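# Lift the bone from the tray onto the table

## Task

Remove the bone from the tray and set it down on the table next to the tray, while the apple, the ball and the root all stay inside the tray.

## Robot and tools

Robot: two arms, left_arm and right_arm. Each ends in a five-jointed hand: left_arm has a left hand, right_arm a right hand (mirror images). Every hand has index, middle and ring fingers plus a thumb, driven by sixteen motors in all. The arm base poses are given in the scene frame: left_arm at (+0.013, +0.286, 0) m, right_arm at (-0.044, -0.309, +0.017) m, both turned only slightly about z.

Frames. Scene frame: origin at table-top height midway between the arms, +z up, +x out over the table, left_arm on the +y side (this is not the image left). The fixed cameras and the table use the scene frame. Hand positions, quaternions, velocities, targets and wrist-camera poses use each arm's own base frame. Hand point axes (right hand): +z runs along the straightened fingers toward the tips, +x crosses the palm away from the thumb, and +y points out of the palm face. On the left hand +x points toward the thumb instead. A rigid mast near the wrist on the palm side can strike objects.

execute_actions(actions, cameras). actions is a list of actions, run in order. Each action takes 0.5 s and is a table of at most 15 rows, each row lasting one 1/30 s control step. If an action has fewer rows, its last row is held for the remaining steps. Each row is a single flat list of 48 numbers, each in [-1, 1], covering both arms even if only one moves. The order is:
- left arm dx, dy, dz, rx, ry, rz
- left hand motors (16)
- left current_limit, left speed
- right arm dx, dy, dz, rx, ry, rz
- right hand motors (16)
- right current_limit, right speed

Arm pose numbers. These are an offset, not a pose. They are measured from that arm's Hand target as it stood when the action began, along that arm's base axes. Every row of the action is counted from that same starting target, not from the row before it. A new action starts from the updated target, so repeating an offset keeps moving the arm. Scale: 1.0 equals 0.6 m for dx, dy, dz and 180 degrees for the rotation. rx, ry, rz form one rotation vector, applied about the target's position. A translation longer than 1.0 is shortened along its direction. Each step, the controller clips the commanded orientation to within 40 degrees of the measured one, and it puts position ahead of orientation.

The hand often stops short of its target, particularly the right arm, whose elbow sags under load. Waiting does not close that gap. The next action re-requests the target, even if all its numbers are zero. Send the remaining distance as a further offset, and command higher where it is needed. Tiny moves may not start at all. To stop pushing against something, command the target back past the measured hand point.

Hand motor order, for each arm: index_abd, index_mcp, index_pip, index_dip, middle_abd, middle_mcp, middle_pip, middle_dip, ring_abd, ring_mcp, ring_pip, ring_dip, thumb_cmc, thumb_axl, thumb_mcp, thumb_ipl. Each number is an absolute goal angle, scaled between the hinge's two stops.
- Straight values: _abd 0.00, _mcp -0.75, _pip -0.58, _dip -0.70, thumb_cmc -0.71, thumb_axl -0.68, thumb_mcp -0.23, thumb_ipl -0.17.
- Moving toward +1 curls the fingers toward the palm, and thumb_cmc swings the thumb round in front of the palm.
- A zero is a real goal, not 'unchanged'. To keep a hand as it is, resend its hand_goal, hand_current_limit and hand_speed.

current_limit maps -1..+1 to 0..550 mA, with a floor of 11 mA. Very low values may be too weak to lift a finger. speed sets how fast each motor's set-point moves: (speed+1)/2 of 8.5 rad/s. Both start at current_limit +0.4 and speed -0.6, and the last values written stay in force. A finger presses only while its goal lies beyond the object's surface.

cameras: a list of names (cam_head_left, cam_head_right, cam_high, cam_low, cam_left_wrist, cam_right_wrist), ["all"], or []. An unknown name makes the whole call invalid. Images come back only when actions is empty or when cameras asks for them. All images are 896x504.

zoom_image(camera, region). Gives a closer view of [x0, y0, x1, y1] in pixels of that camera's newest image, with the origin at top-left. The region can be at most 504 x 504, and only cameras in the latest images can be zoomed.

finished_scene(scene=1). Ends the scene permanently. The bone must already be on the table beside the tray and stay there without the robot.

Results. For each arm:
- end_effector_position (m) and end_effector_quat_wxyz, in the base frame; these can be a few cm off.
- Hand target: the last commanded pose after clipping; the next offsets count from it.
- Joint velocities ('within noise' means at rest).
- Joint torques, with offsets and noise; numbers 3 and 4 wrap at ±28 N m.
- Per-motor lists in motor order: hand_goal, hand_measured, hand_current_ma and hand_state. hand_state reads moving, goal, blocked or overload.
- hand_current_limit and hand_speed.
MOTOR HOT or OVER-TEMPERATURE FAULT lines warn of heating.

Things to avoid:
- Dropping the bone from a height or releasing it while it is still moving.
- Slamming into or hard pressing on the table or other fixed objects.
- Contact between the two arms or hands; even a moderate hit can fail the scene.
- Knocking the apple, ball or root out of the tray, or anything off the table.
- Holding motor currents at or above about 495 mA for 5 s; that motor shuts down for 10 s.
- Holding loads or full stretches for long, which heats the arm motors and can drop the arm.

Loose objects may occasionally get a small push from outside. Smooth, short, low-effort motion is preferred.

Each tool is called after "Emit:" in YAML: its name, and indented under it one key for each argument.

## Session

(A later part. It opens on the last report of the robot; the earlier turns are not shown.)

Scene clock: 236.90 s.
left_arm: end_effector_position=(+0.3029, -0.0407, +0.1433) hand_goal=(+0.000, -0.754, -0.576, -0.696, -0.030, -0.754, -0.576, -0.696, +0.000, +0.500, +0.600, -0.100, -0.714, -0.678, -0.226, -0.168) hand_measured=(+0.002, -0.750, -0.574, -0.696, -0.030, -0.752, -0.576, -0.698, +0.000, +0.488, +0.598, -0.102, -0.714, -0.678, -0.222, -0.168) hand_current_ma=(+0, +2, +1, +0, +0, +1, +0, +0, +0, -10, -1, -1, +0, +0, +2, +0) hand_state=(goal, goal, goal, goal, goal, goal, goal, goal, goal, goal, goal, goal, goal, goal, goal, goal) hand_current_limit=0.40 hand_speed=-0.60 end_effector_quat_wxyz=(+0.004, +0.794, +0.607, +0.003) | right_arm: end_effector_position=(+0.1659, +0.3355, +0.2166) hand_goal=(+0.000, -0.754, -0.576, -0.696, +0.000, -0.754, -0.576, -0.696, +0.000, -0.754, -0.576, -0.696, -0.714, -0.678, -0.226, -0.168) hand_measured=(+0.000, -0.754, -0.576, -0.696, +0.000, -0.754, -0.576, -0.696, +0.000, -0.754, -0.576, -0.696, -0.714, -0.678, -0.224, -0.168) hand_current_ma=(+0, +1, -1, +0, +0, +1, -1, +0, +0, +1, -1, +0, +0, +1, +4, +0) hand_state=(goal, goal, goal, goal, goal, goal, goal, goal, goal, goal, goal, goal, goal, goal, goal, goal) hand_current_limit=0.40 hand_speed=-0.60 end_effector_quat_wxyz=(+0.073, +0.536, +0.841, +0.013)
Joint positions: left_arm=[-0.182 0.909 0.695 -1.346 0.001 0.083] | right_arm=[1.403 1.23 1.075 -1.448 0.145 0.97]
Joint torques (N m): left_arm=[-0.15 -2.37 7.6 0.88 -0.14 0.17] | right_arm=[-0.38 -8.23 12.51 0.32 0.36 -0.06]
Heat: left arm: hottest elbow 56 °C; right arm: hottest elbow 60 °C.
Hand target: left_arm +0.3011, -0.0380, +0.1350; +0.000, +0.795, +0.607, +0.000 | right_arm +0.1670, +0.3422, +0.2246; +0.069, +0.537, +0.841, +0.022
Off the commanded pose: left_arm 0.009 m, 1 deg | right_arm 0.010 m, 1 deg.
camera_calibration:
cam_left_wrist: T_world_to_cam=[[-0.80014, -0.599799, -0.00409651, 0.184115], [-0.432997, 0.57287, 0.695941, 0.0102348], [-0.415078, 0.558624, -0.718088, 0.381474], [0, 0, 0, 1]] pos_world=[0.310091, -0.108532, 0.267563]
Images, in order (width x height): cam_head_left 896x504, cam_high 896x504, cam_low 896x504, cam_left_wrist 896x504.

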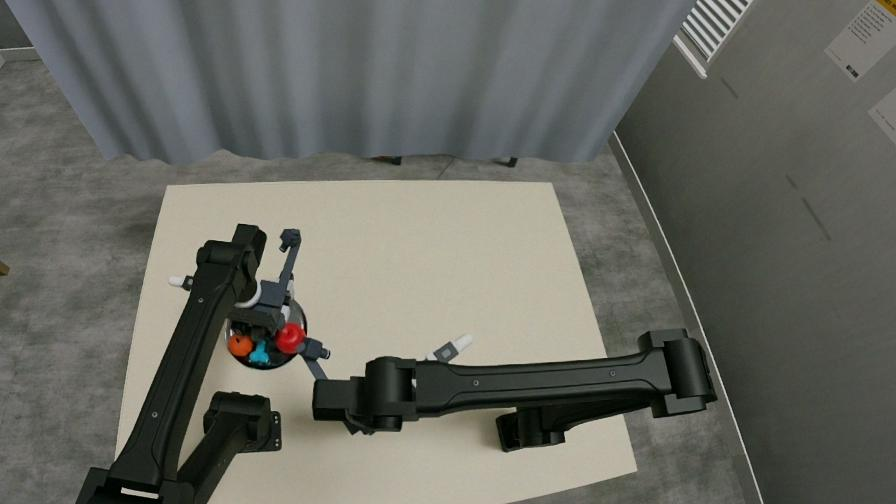

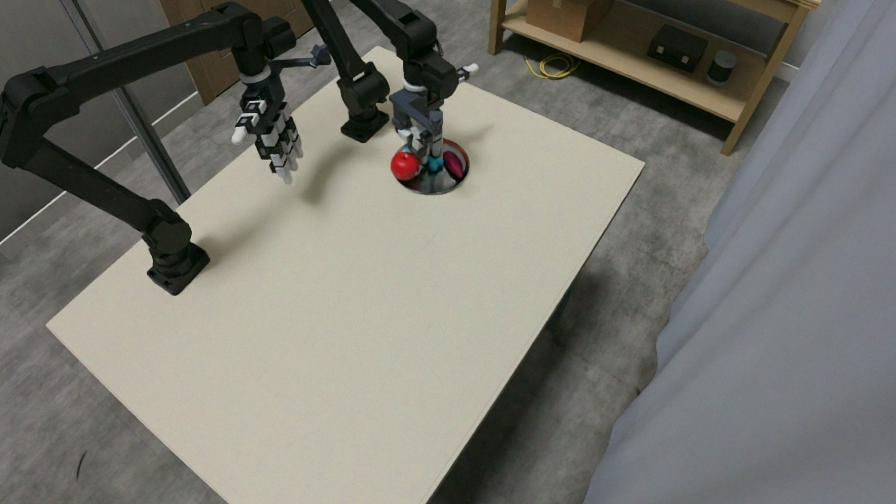

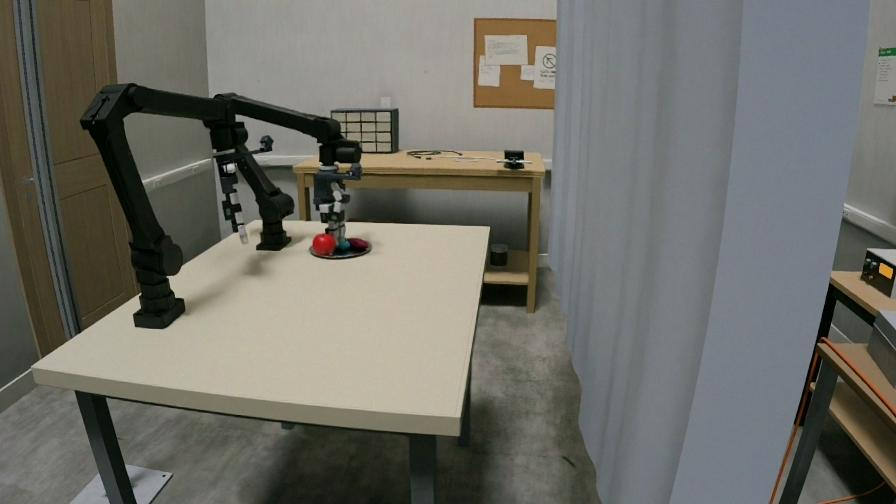

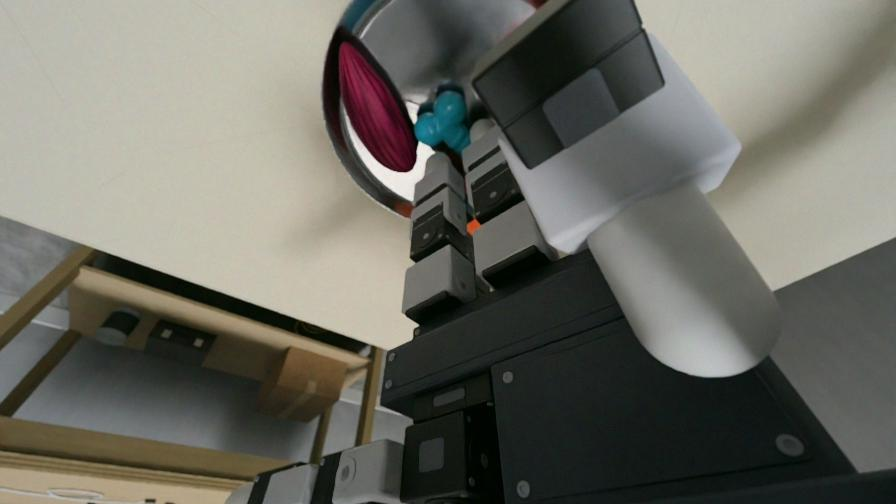

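Emit:
execute_actions:
  actions:
    - [[-0.0152,0.009,-0.0367,0,0,0,0,-0.754,-0.576,-0.696,-0.03,-0.754,-0.576,-0.696,0,0.5,0.6,-0.1,-0.714,-0.678,-0.226,-0.168,0.4,-0.6,0,0,0,0,0,0,0,-0.754,-0.576,-0.696,0,-0.754,-0.576,-0.696,0,-0.754,-0.576,-0.696,-0.714,-0.678,-0.226,-0.168,0.4,-0.6]]
  cameras: ["cam_head_left", "cam_high", "cam_low", "cam_left_wrist"]

Emit:
zoom_image:
  camera: "cam_left_wrist"
  region: [370, 0, 570, 180]

Emit:
zoom_image:
  camera: "cam_high"
  region: [385, 100, 485, 210]

Emit:
zoom_image:
  camera: "cam_low"
  region: [300, 200, 380, 270]

Scene clock: 241.03 s.
left_arm: end_effector_position=(+0.3042, -0.0381, +0.1364) hand_goal=(+0.000, -0.754, -0.576, -0.696, -0.030, -0.754, -0.576, -0.696, +0.000, +0.500, +0.600, -0.100, -0.714, -0.678, -0.226, -0.168) hand_measured=(-0.004, -0.770, -0.600, -0.696, -0.026, -0.756, -0.576, -0.698, +0.000, +0.488, +0.598, -0.102, -0.714, -0.678, -0.222, -0.168) hand_current_ma=(-1, -14, -24, +0, +1, +0, +0, +0, +0, -10, -1, -1, +0, +0, +3, +0) hand_state=(goal, goal, blocked, goal, goal, goal, goal, goal, goal, goal, goal, goal, goal, goal, goal, goal) hand_current_limit=0.40 hand_speed=-0.60 end_effector_quat_wxyz=(+0.016, +0.797, +0.604, +0.017) | right_arm: end_effector_position=(+0.1659, +0.3355, +0.2166) hand_goal=(+0.000, -0.754, -0.576, -0.696, +0.000, -0.754, -0.576, -0.696, +0.000, -0.754, -0.576, -0.696, -0.714, -0.678, -0.226, -0.168) hand_measured=(+0.000, -0.754, -0.576, -0.696, +0.000, -0.754, -0.576, -0.696, +0.000, -0.754, -0.576, -0.696, -0.714, -0.678, -0.224, -0.168) hand_current_ma=(+0, +1, -1, +0, +0, +1, -1, +0, +0, +1, -1, +0, +0, +1, +4, +0) hand_state=(goal, goal, goal, goal, goal, goal, goal, goal, goal, goal, goal, goal, goal, goal, goal, goal) hand_current_limit=0.40 hand_speed=-0.60 end_effector_quat_wxyz=(+0.073, +0.536, +0.841, +0.013)
Joint positions: left_arm=[-0.17 0.891 0.658 -1.292 -0.003 0.104] | right_arm=[1.403 1.23 1.075 -1.448 0.145 0.97]
Joint torques (N m): left_arm=[0.38 -1.85 5.57 0.96 0.03 0.09] | right_arm=[-0.38 -8.29 12.52 0.32 0.36 -0.06]
Heat: left arm: hottest elbow 55 °C; right arm: hottest elbow 61 °C.
Hand target: left_arm +0.2920, -0.0326, +0.1131; +0.000, +0.795, +0.607, +0.000 | right_arm +0.1670, +0.3422, +0.2246; +0.069, +0.537, +0.841, +0.022
Off the commanded pose: left_arm 0.027 m, 3 deg | right_arm 0.010 m, 1 deg.
camera_calibration:
cam_left_wrist: T_world_to_cam=[[-0.804198, -0.593522, -0.0315792, 0.191878], [-0.452754, 0.577309, 0.679506, 0.022548], [-0.385071, 0.560755, -0.73299, 0.368629], [0, 0, 0, 1]] pos_world=[0.306465, -0.105843, 0.260939]
Images, in order (width x height): cam_head_left 896x504, cam_high 896x504, cam_low 896x504, cam_left_wrist 896x504.

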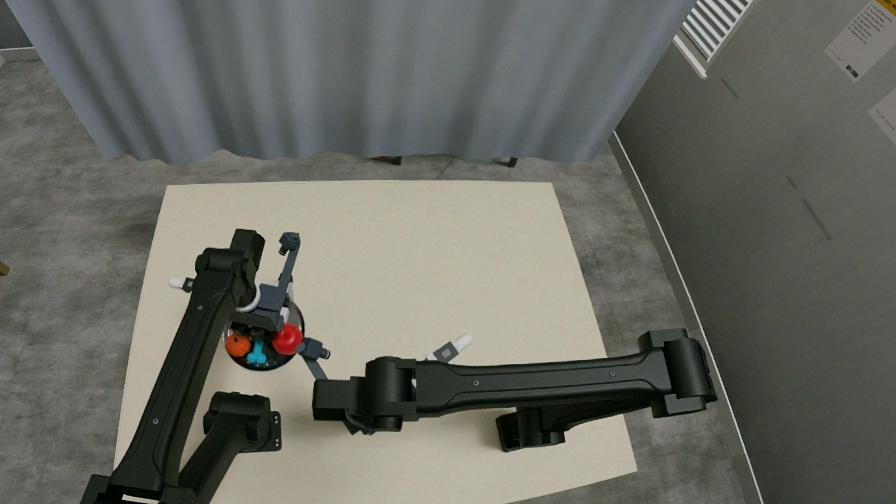

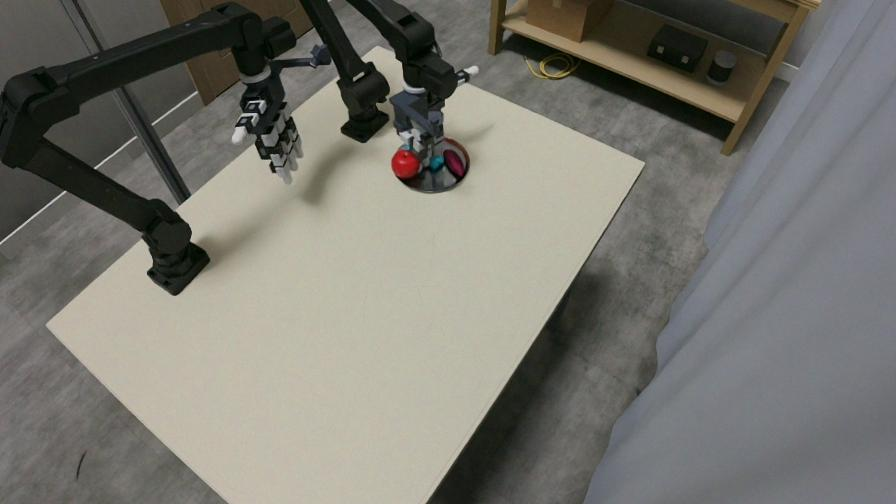

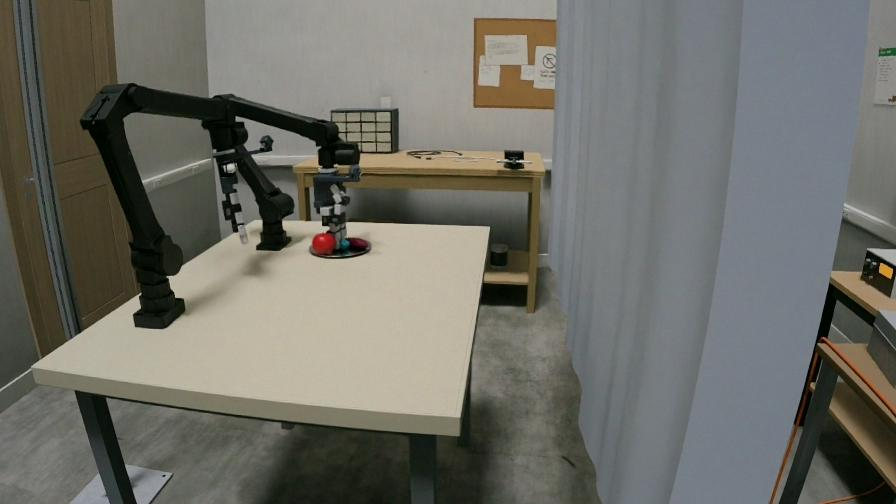

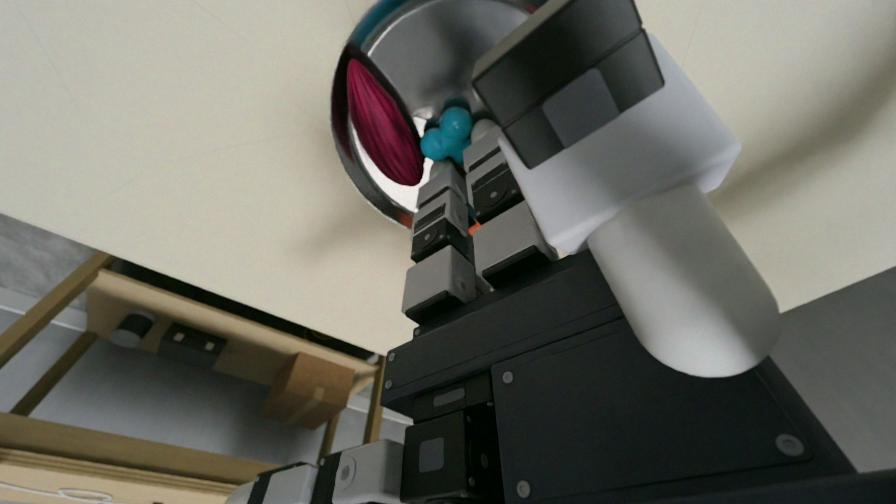

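Scaled by 2.520 from the camera's 896x504 image, which has a finer 1280x720 frame.

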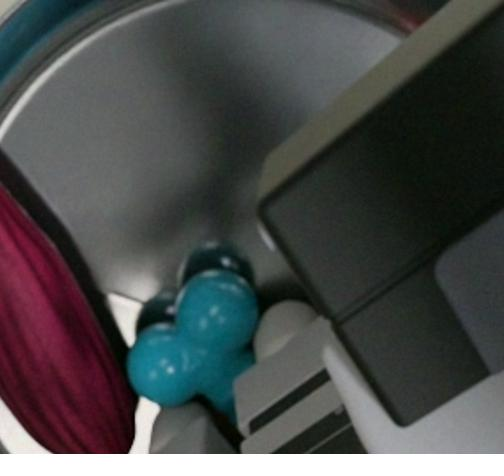

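Scaled by 4.582 from the camera's 896x504 image, which has a finer 1280x720 frame.

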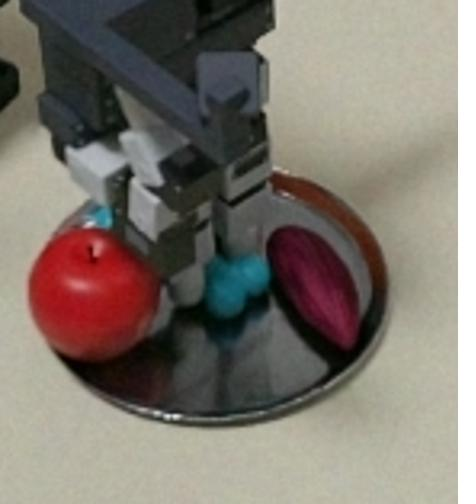

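Scaled by 6.300 from the camera's 896x504 image, which has a finer 1280x720 frame.

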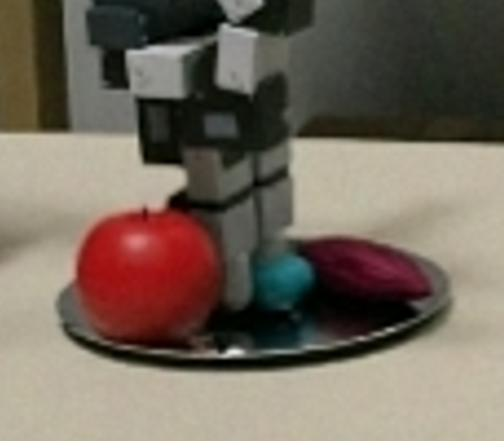

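Emit:
execute_actions:
  actions:
    - [[0,0.005,0.0417,0,0,0,0,-0.754,-0.576,-0.696,-0.03,-0.754,-0.576,-0.696,0,0.5,0.6,-0.1,-0.714,-0.678,-0.226,-0.168,0.4,-0.6,0,0,0,0,0,0,0,-0.754,-0.576,-0.696,0,-0.754,-0.576,-0.696,0,-0.754,-0.576,-0.696,-0.714,-0.678,-0.226,-0.168,0.4,-0.6]]
  cameras: ["cam_head_left", "cam_high", "cam_low", "cam_left_wrist"]

Emit:
zoom_image:
  camera: "cam_left_wrist"
  region: [370, 0, 570, 180]

Emit:
zoom_image:
  camera: "cam_high"
  region: [385, 100, 485, 210]

Emit:
zoom_image:
  camera: "cam_low"
  region: [300, 200, 380, 270]

Scene clock: 252.67 s.
left_arm: end_effector_position=(+0.2918, -0.0319, +0.1337) hand_goal=(+0.000, -0.754, -0.576, -0.696, -0.030, -0.754, -0.576, -0.696, +0.000, +0.500, +0.600, -0.100, -0.714, -0.678, -0.226, -0.168) hand_measured=(-0.002, -0.754, -0.588, -0.696, -0.032, -0.750, -0.576, -0.698, +0.000, +0.488, +0.598, -0.102, -0.714, -0.678, -0.222, -0.168) hand_current_ma=(+0, +0, -9, +0, +0, +2, +0, +0, +0, -10, -1, -1, +0, +0, +3, +0) hand_state=(goal, goal, goal, goal, goal, goal, goal, goal, goal, goal, goal, goal, goal, goal, goal, goal) hand_current_limit=0.40 hand_speed=-0.60 end_effector_quat_wxyz=(+0.000, +0.796, +0.606, +0.001) | right_arm: end_effector_position=(+0.1659, +0.3355, +0.2166) hand_goal=(+0.000, -0.754, -0.576, -0.696, +0.000, -0.754, -0.576, -0.696, +0.000, -0.754, -0.576, -0.696, -0.714, -0.678, -0.226, -0.168) hand_measured=(+0.000, -0.754, -0.576, -0.696, +0.000, -0.754, -0.576, -0.696, +0.000, -0.754, -0.576, -0.696, -0.714, -0.678, -0.224, -0.168) hand_current_ma=(+0, +1, -1, +0, +0, +1, -1, +0, +0, +1, -1, +0, +0, +1, +4, +0) hand_state=(goal, goal, goal, goal, goal, goal, goal, goal, goal, goal, goal, goal, goal, goal, goal, goal) hand_current_limit=0.40 hand_speed=-0.60 end_effector_quat_wxyz=(+0.073, +0.536, +0.841, +0.013)
Joint positions: left_arm=[-0.151 0.882 0.658 -1.345 -0.001 0.118] | right_arm=[1.403 1.23 1.075 -1.448 0.145 0.97]
Joint torques (N m): left_arm=[0.09 -2.55 9.48 -0.14 -0.04 0.07] | right_arm=[-0.44 -8.23 12.52 0.32 0.36 -0.05]
Heat: left arm: hottest elbow 53 °C; right arm: hottest elbow 61 °C.
Hand target: left_arm +0.2919, -0.0297, +0.1380; +0.000, +0.795, +0.607, +0.000 | right_arm +0.1670, +0.3422, +0.2246; +0.069, +0.537, +0.841, +0.022
Off the commanded pose: left_arm 0.005 m, 0 deg | right_arm 0.010 m, 1 deg.
camera_calibration:
cam_left_wrist: T_world_to_cam=[[-0.802196, -0.597061, 0.000458641, 0.180478], [-0.424776, 0.571258, 0.702304, 0.00374176], [-0.41958, 0.56319, -0.711877, 0.365724], [0, 0, 0, 1]] pos_world=[0.299818, -0.100354, 0.25764]
Images, in order (width x height): cam_head_left 896x504, cam_high 896x504, cam_low 896x504, cam_left_wrist 896x504.

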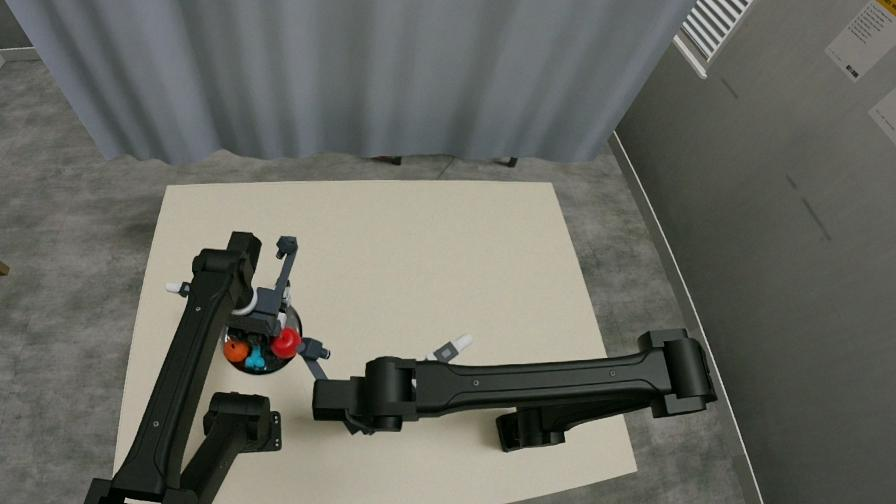

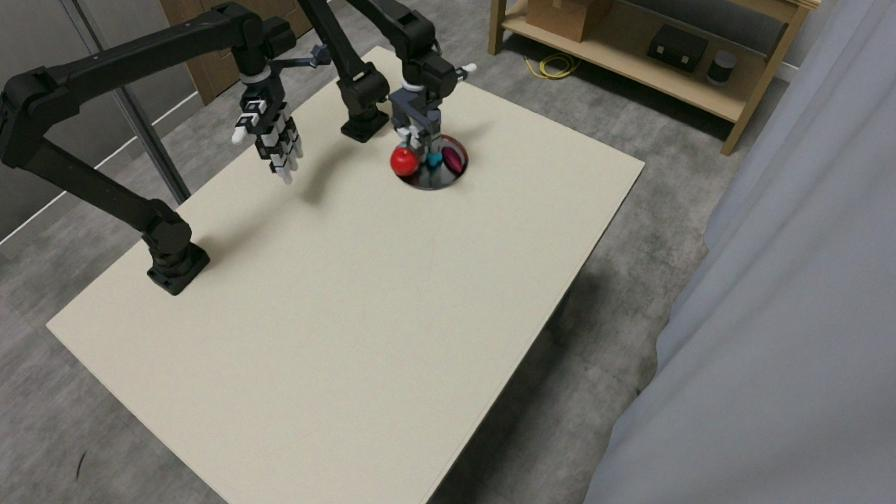

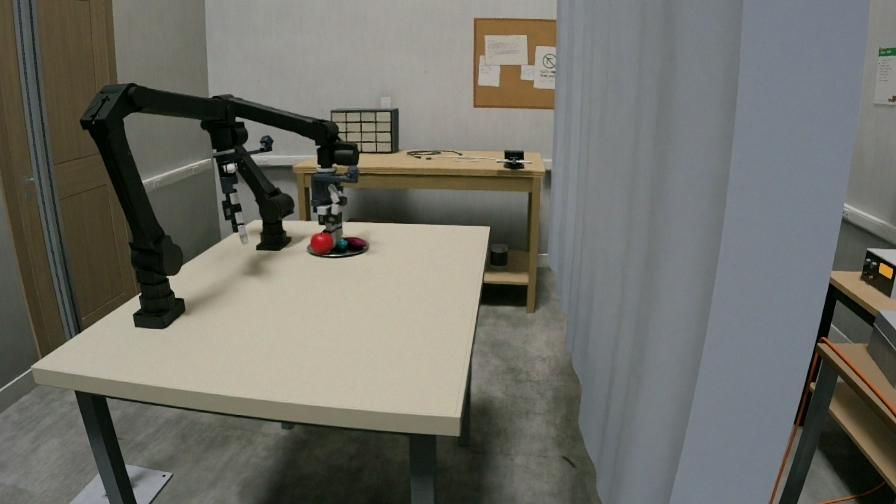

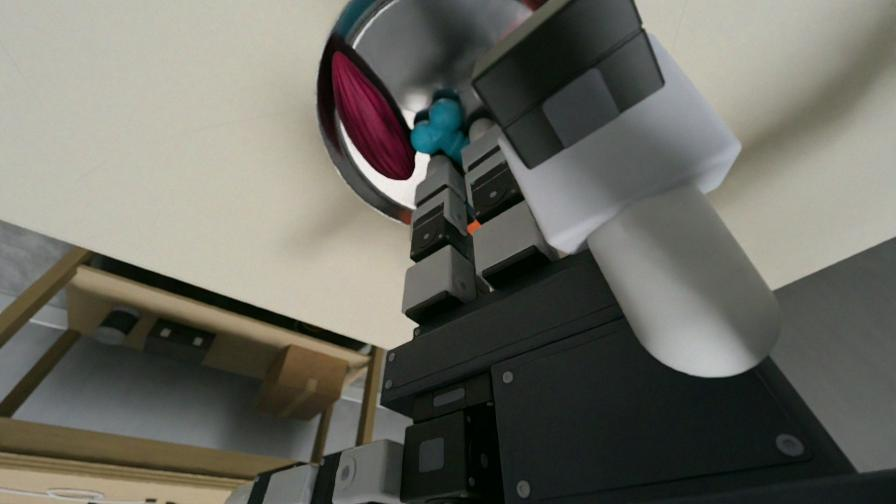

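Scaled by 2.520 from the camera's 896x504 image, which has a finer 1280x720 frame.

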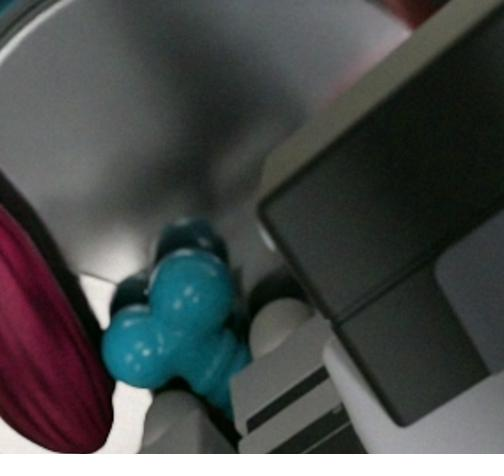

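Scaled by 4.582 from the camera's 896x504 image, which has a finer 1280x720 frame.

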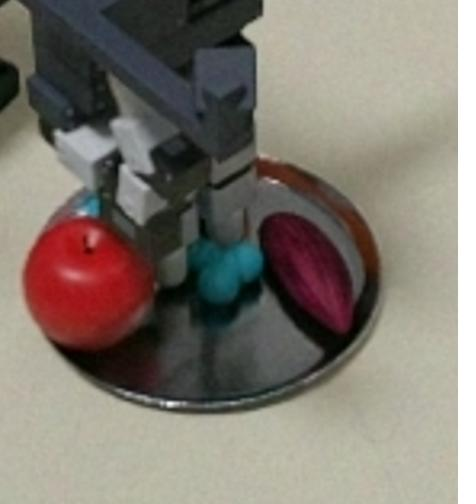

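Scaled by 6.300 from the camera's 896x504 image, which has a finer 1280x720 frame.

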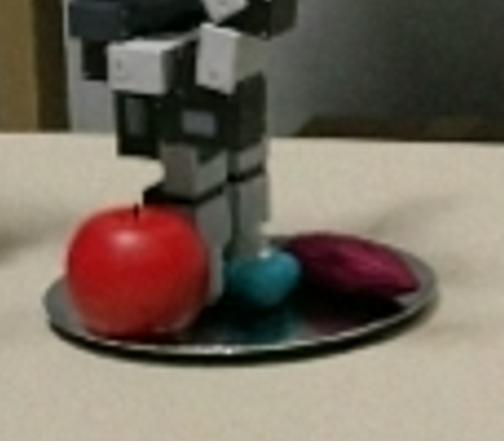

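Emit:
execute_actions:
  actions:
    - [[0,0,0,0,0,0,0.18,-0.754,-0.576,-0.696,-0.2,-0.754,-0.576,-0.696,0,0.5,0.6,-0.1,-0.714,-0.678,-0.226,-0.168,0.4,-0.9,0,0,0,0,0,0,0,-0.754,-0.576,-0.696,0,-0.754,-0.576,-0.696,0,-0.754,-0.576,-0.696,-0.714,-0.678,-0.226,-0.168,0.4,-0.6]]
  cameras: ["cam_head_left", "cam_high", "cam_left_wrist"]

Emit:
zoom_image:
  camera: "cam_left_wrist"
  region: [370, 0, 570, 180]

Emit:
zoom_image:
  camera: "cam_high"
  region: [385, 100, 485, 210]

Scene clock: 258.57 s.
left_arm: end_effector_position=(+0.2916, -0.0318, +0.1337) hand_goal=(+0.180, -0.754, -0.576, -0.696, -0.200, -0.754, -0.576, -0.696, +0.000, +0.500, +0.600, -0.100, -0.714, -0.678, -0.226, -0.168) hand_measured=(+0.012, -0.754, -0.588, -0.696, -0.072, -0.750, -0.576, -0.698, +0.000, +0.488, +0.598, -0.102, -0.714, -0.678, -0.222, -0.168) hand_current_ma=(-385, +0, -9, +0, +286, +2, +0, +0, +0, -10, -1, -1, +0, +0, +3, +0) hand_state=(blocked, goal, goal, goal, blocked, goal, goal, goal, goal, goal, goal, goal, goal, goal, goal, goal) hand_current_limit=0.40 hand_speed=-0.90 end_effector_quat_wxyz=(-0.001, +0.796, +0.605, +0.001) | right_arm: end_effector_position=(+0.1659, +0.3355, +0.2166) hand_goal=(+0.000, -0.754, -0.576, -0.696, +0.000, -0.754, -0.576, -0.696, +0.000, -0.754, -0.576, -0.696, -0.714, -0.678, -0.226, -0.168) hand_measured=(+0.000, -0.754, -0.576, -0.696, +0.000, -0.754, -0.576, -0.696, +0.000, -0.754, -0.576, -0.696, -0.714, -0.678, -0.224, -0.168) hand_current_ma=(+0, +1, -1, +0, +0, +1, -1, +0, +0, +1, -1, +0, +0, +1, +4, +0) hand_state=(goal, goal, goal, goal, goal, goal, goal, goal, goal, goal, goal, goal, goal, goal, goal, goal) hand_current_limit=0.40 hand_speed=-0.60 end_effector_quat_wxyz=(+0.073, +0.536, +0.841, +0.013)
Joint positions: left_arm=[-0.15 0.882 0.658 -1.346 -0.002 0.12] | right_arm=[1.403 1.23 1.075 -1.448 0.145 0.97]
Joint torques (N m): left_arm=[0.03 -2.49 9.52 -0.08 -0.02 0.1] | right_arm=[-0.44 -8.29 12.52 0.31 0.36 -0.05]
Heat: left arm: hottest elbow 53 °C; right arm: hottest elbow 61 °C.
Hand target: left_arm +0.2919, -0.0297, +0.1380; +0.000, +0.795, +0.607, +0.000 | right_arm +0.1670, +0.3422, +0.2246; +0.069, +0.537, +0.841, +0.022
Off the commanded pose: left_arm 0.005 m, 0 deg | right_arm 0.010 m, 1 deg.
camera_calibration:
cam_left_wrist: T_world_to_cam=[[-0.803098, -0.595847, 0.000395778, 0.180803], [-0.423471, 0.571231, 0.703113, 0.00317298], [-0.419174, 0.564501, -0.711078, 0.365418], [0, 0, 0, 1]] pos_world=[0.299719, -0.10036, 0.257538]
Images, in order (width x height): cam_head_left 896x504, cam_high 896x504, cam_left_wrist 896x504.

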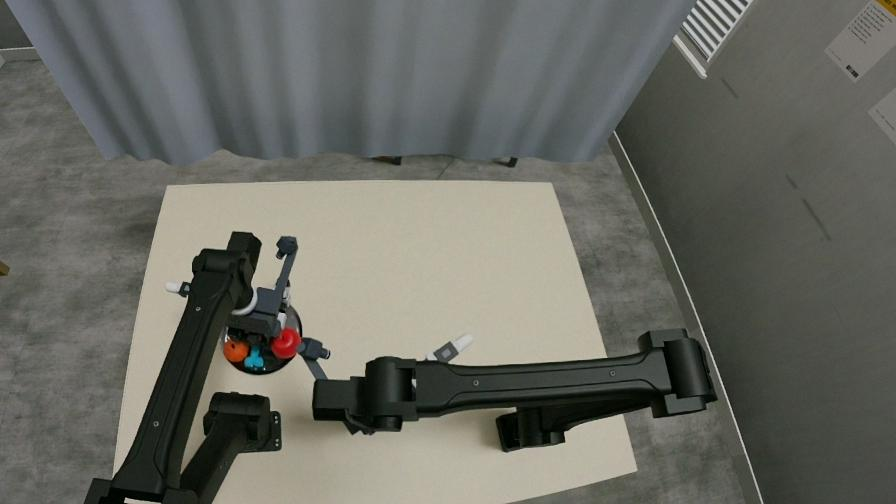

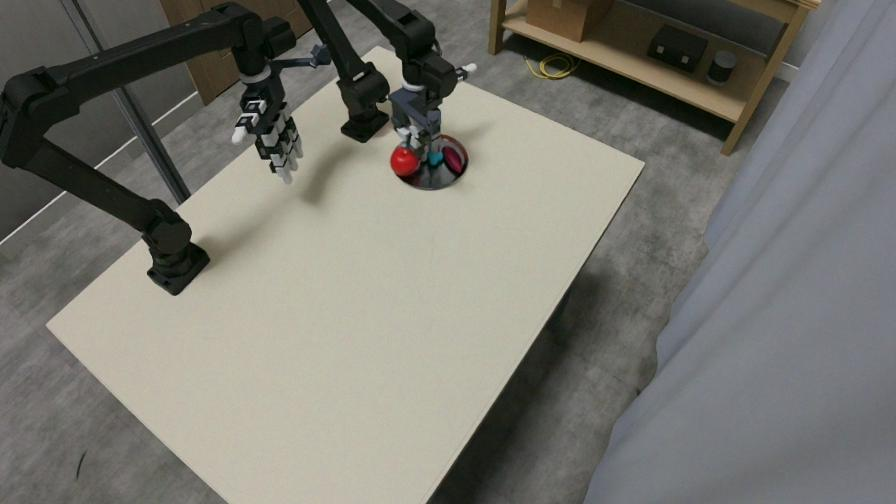

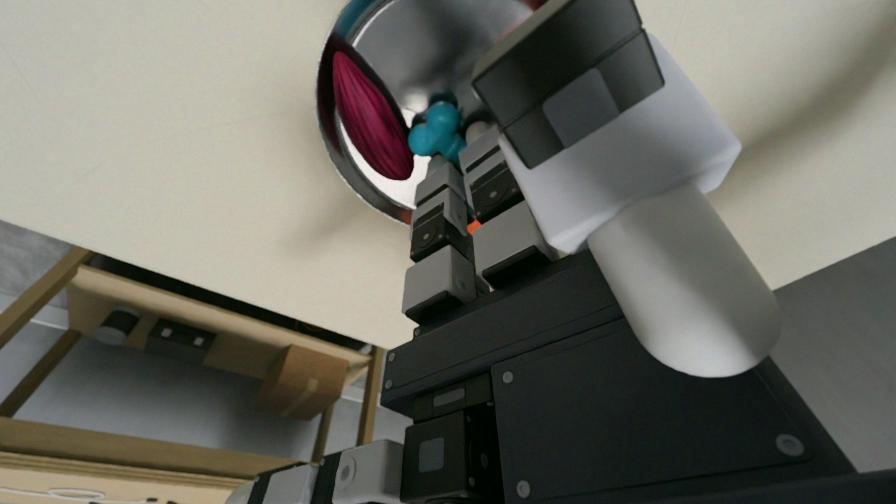

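Scaled by 2.520 from the camera's 896x504 image, which has a finer 1280x720 frame.

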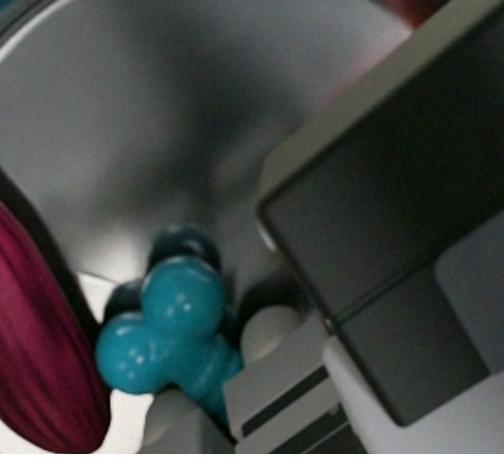

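Scaled by 4.582 from the camera's 896x504 image, which has a finer 1280x720 frame.

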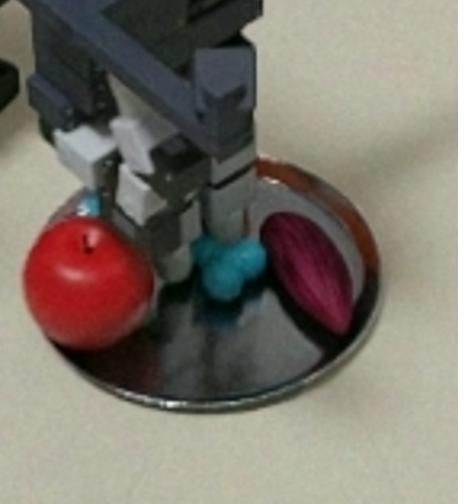

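Emit:
execute_actions:
  actions:
    - [[0.005,0,0.05,0,0,0,0.18,-0.754,-0.576,-0.696,-0.2,-0.754,-0.576,-0.696,0,0.5,0.6,-0.1,-0.714,-0.678,-0.226,-0.168,0.4,-0.9,0,0,0,0,0,0,0,-0.754,-0.576,-0.696,0,-0.754,-0.576,-0.696,0,-0.754,-0.576,-0.696,-0.714,-0.678,-0.226,-0.168,0.4,-0.6]]
    - [[0.005,0,0.0833,0,0,0,0.18,-0.754,-0.576,-0.696,-0.2,-0.754,-0.576,-0.696,0,0.5,0.6,-0.1,-0.714,-0.678,-0.226,-0.168,0.4,-0.9,0,0,0,0,0,0,0,-0.754,-0.576,-0.696,0,-0.754,-0.576,-0.696,0,-0.754,-0.576,-0.696,-0.714,-0.678,-0.226,-0.168,0.4,-0.6]]
  cameras: ["cam_head_left", "cam_high", "cam_low", "cam_left_wrist"]

Emit:
zoom_image:
  camera: "cam_high"
  region: [380, 80, 500, 210]

Emit:
zoom_image:
  camera: "cam_low"
  region: [290, 180, 390, 270]

Scene clock: 263.23 s.
left_arm: end_effector_position=(+0.2858, -0.0298, +0.1931) hand_goal=(+0.180, -0.754, -0.576, -0.696, -0.200, -0.754, -0.576, -0.696, +0.000, +0.500, +0.600, -0.100, -0.714, -0.678, -0.226, -0.168) hand_measured=(+0.014, -0.748, -0.574, -0.696, -0.072, -0.752, -0.574, -0.696, +0.000, +0.488, +0.598, -0.102, -0.714, -0.678, -0.222, -0.168) hand_current_ma=(-385, +2, +1, +0, +284, +1, +0, +0, +0, -10, -1, -1, +0, +0, +3, +0) hand_state=(blocked, goal, goal, goal, blocked, goal, goal, goal, goal, goal, goal, goal, goal, goal, goal, goal) hand_current_limit=0.40 hand_speed=-0.90 end_effector_quat_wxyz=(-0.017, +0.795, +0.607, -0.015) | right_arm: end_effector_position=(+0.1659, +0.3355, +0.2166) hand_goal=(+0.000, -0.754, -0.576, -0.696, +0.000, -0.754, -0.576, -0.696, +0.000, -0.754, -0.576, -0.696, -0.714, -0.678, -0.226, -0.168) hand_measured=(+0.000, -0.754, -0.576, -0.696, +0.000, -0.754, -0.576, -0.696, +0.000, -0.754, -0.576, -0.696, -0.714, -0.678, -0.224, -0.168) hand_current_ma=(+0, +1, -1, +0, +0, +1, -1, +0, +0, +1, -1, +0, +0, +1, +4, +0) hand_state=(goal, goal, goal, goal, goal, goal, goal, goal, goal, goal, goal, goal, goal, goal, goal, goal) hand_current_limit=0.40 hand_speed=-0.60 end_effector_quat_wxyz=(+0.073, +0.536, +0.841, +0.013)
Joint positions: left_arm=[-0.146 0.871 0.819 -1.565 -0.002 0.12] | right_arm=[1.403 1.23 1.075 -1.448 0.145 0.97]
Joint torques (N m): left_arm=[-0.15 -2.37 12.82 0.03 -0.06 0.14] | right_arm=[-0.38 -8.23 12.52 0.32 0.36 -0.06]
Heat: left arm: hottest elbow 53 °C; right arm: hottest elbow 61 °C.
Hand target: left_arm +0.2980, -0.0296, +0.2180; +0.000, +0.795, +0.607, +0.000 | right_arm +0.1670, +0.3422, +0.2246; +0.069, +0.537, +0.841, +0.022
Off the commanded pose: left_arm 0.028 m, 3 deg | right_arm 0.010 m, 1 deg.
camera_calibration:
cam_left_wrist: T_world_to_cam=[[-0.800105, -0.598952, 0.0329844, 0.170005], [-0.393196, 0.565186, 0.725232, -0.0553706], [-0.453022, 0.567293, -0.687714, 0.409298], [0, 0, 0, 1]] pos_world=[0.299671, -0.0990725, 0.316029]
Images, in order (width x height): cam_head_left 896x504, cam_high 896x504, cam_low 896x504, cam_left_wrist 896x504.

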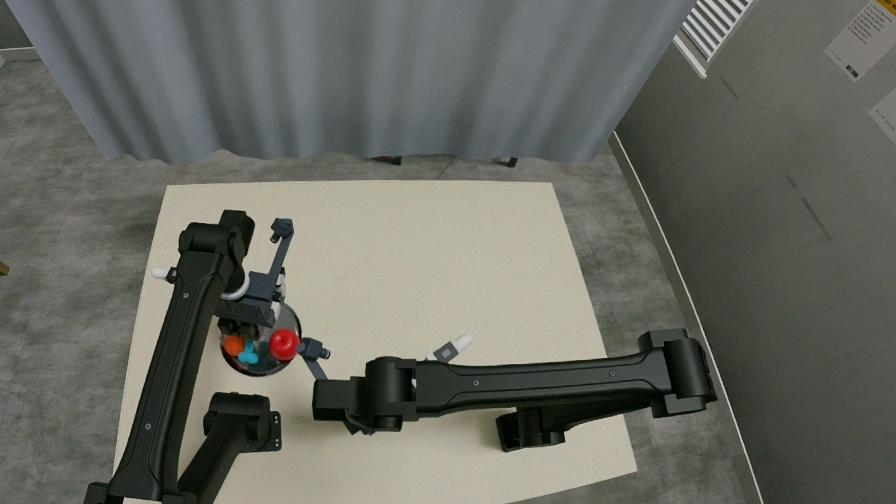

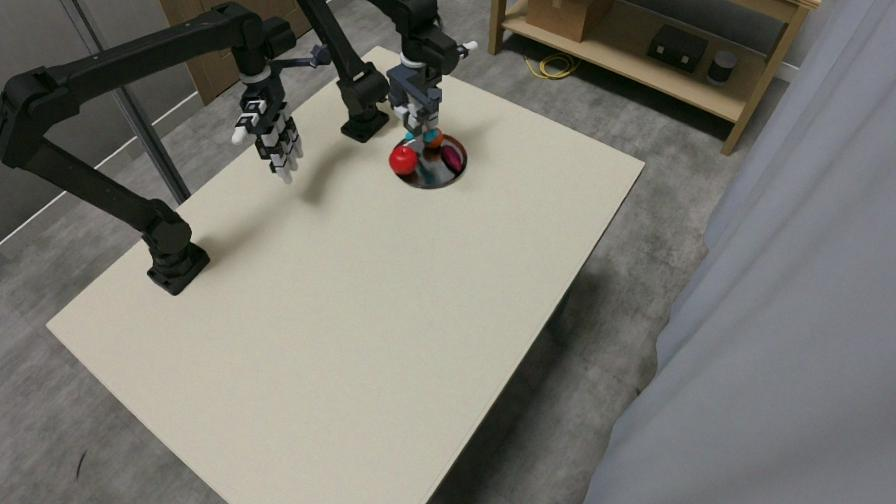

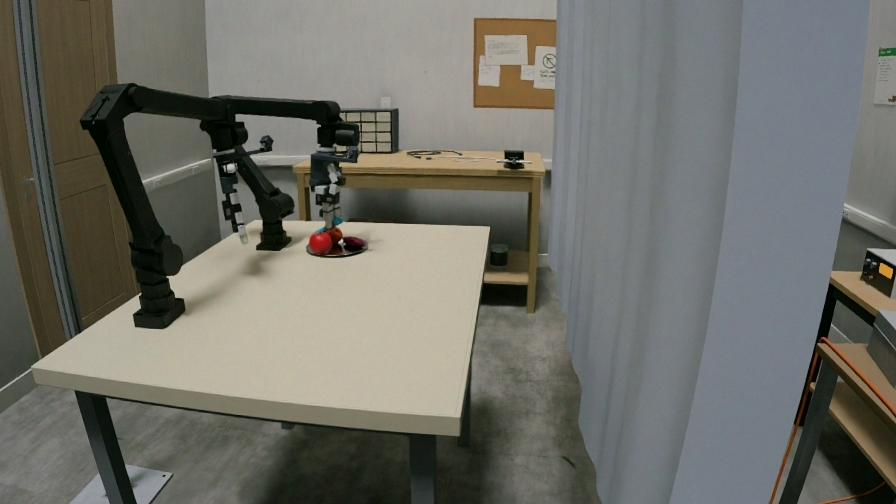

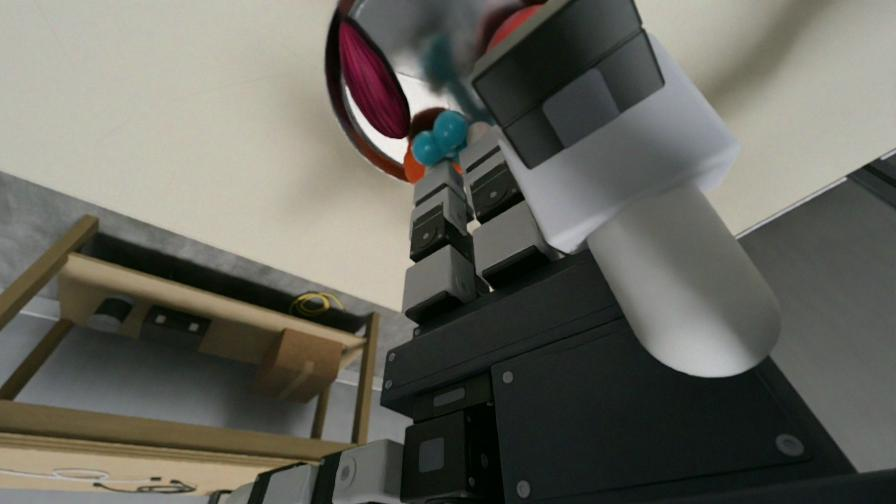

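Scaled by 3.877 from the camera's 896x504 image, which has a finer 1280x720 frame.

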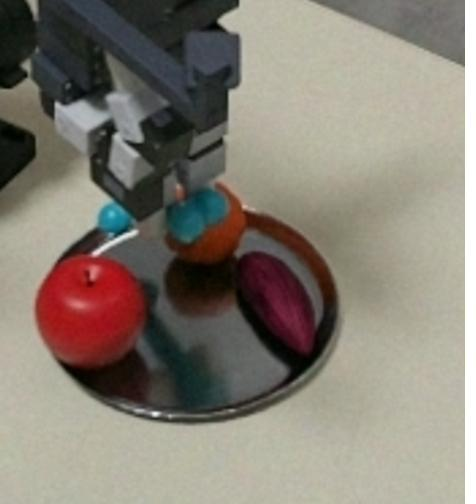

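Scaled by 5.040 from the camera's 896x504 image, which has a finer 1280x720 frame.

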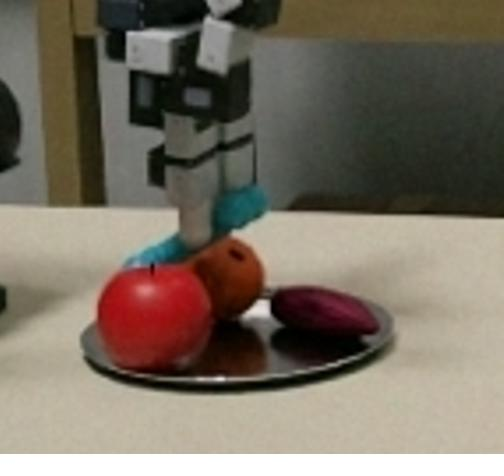

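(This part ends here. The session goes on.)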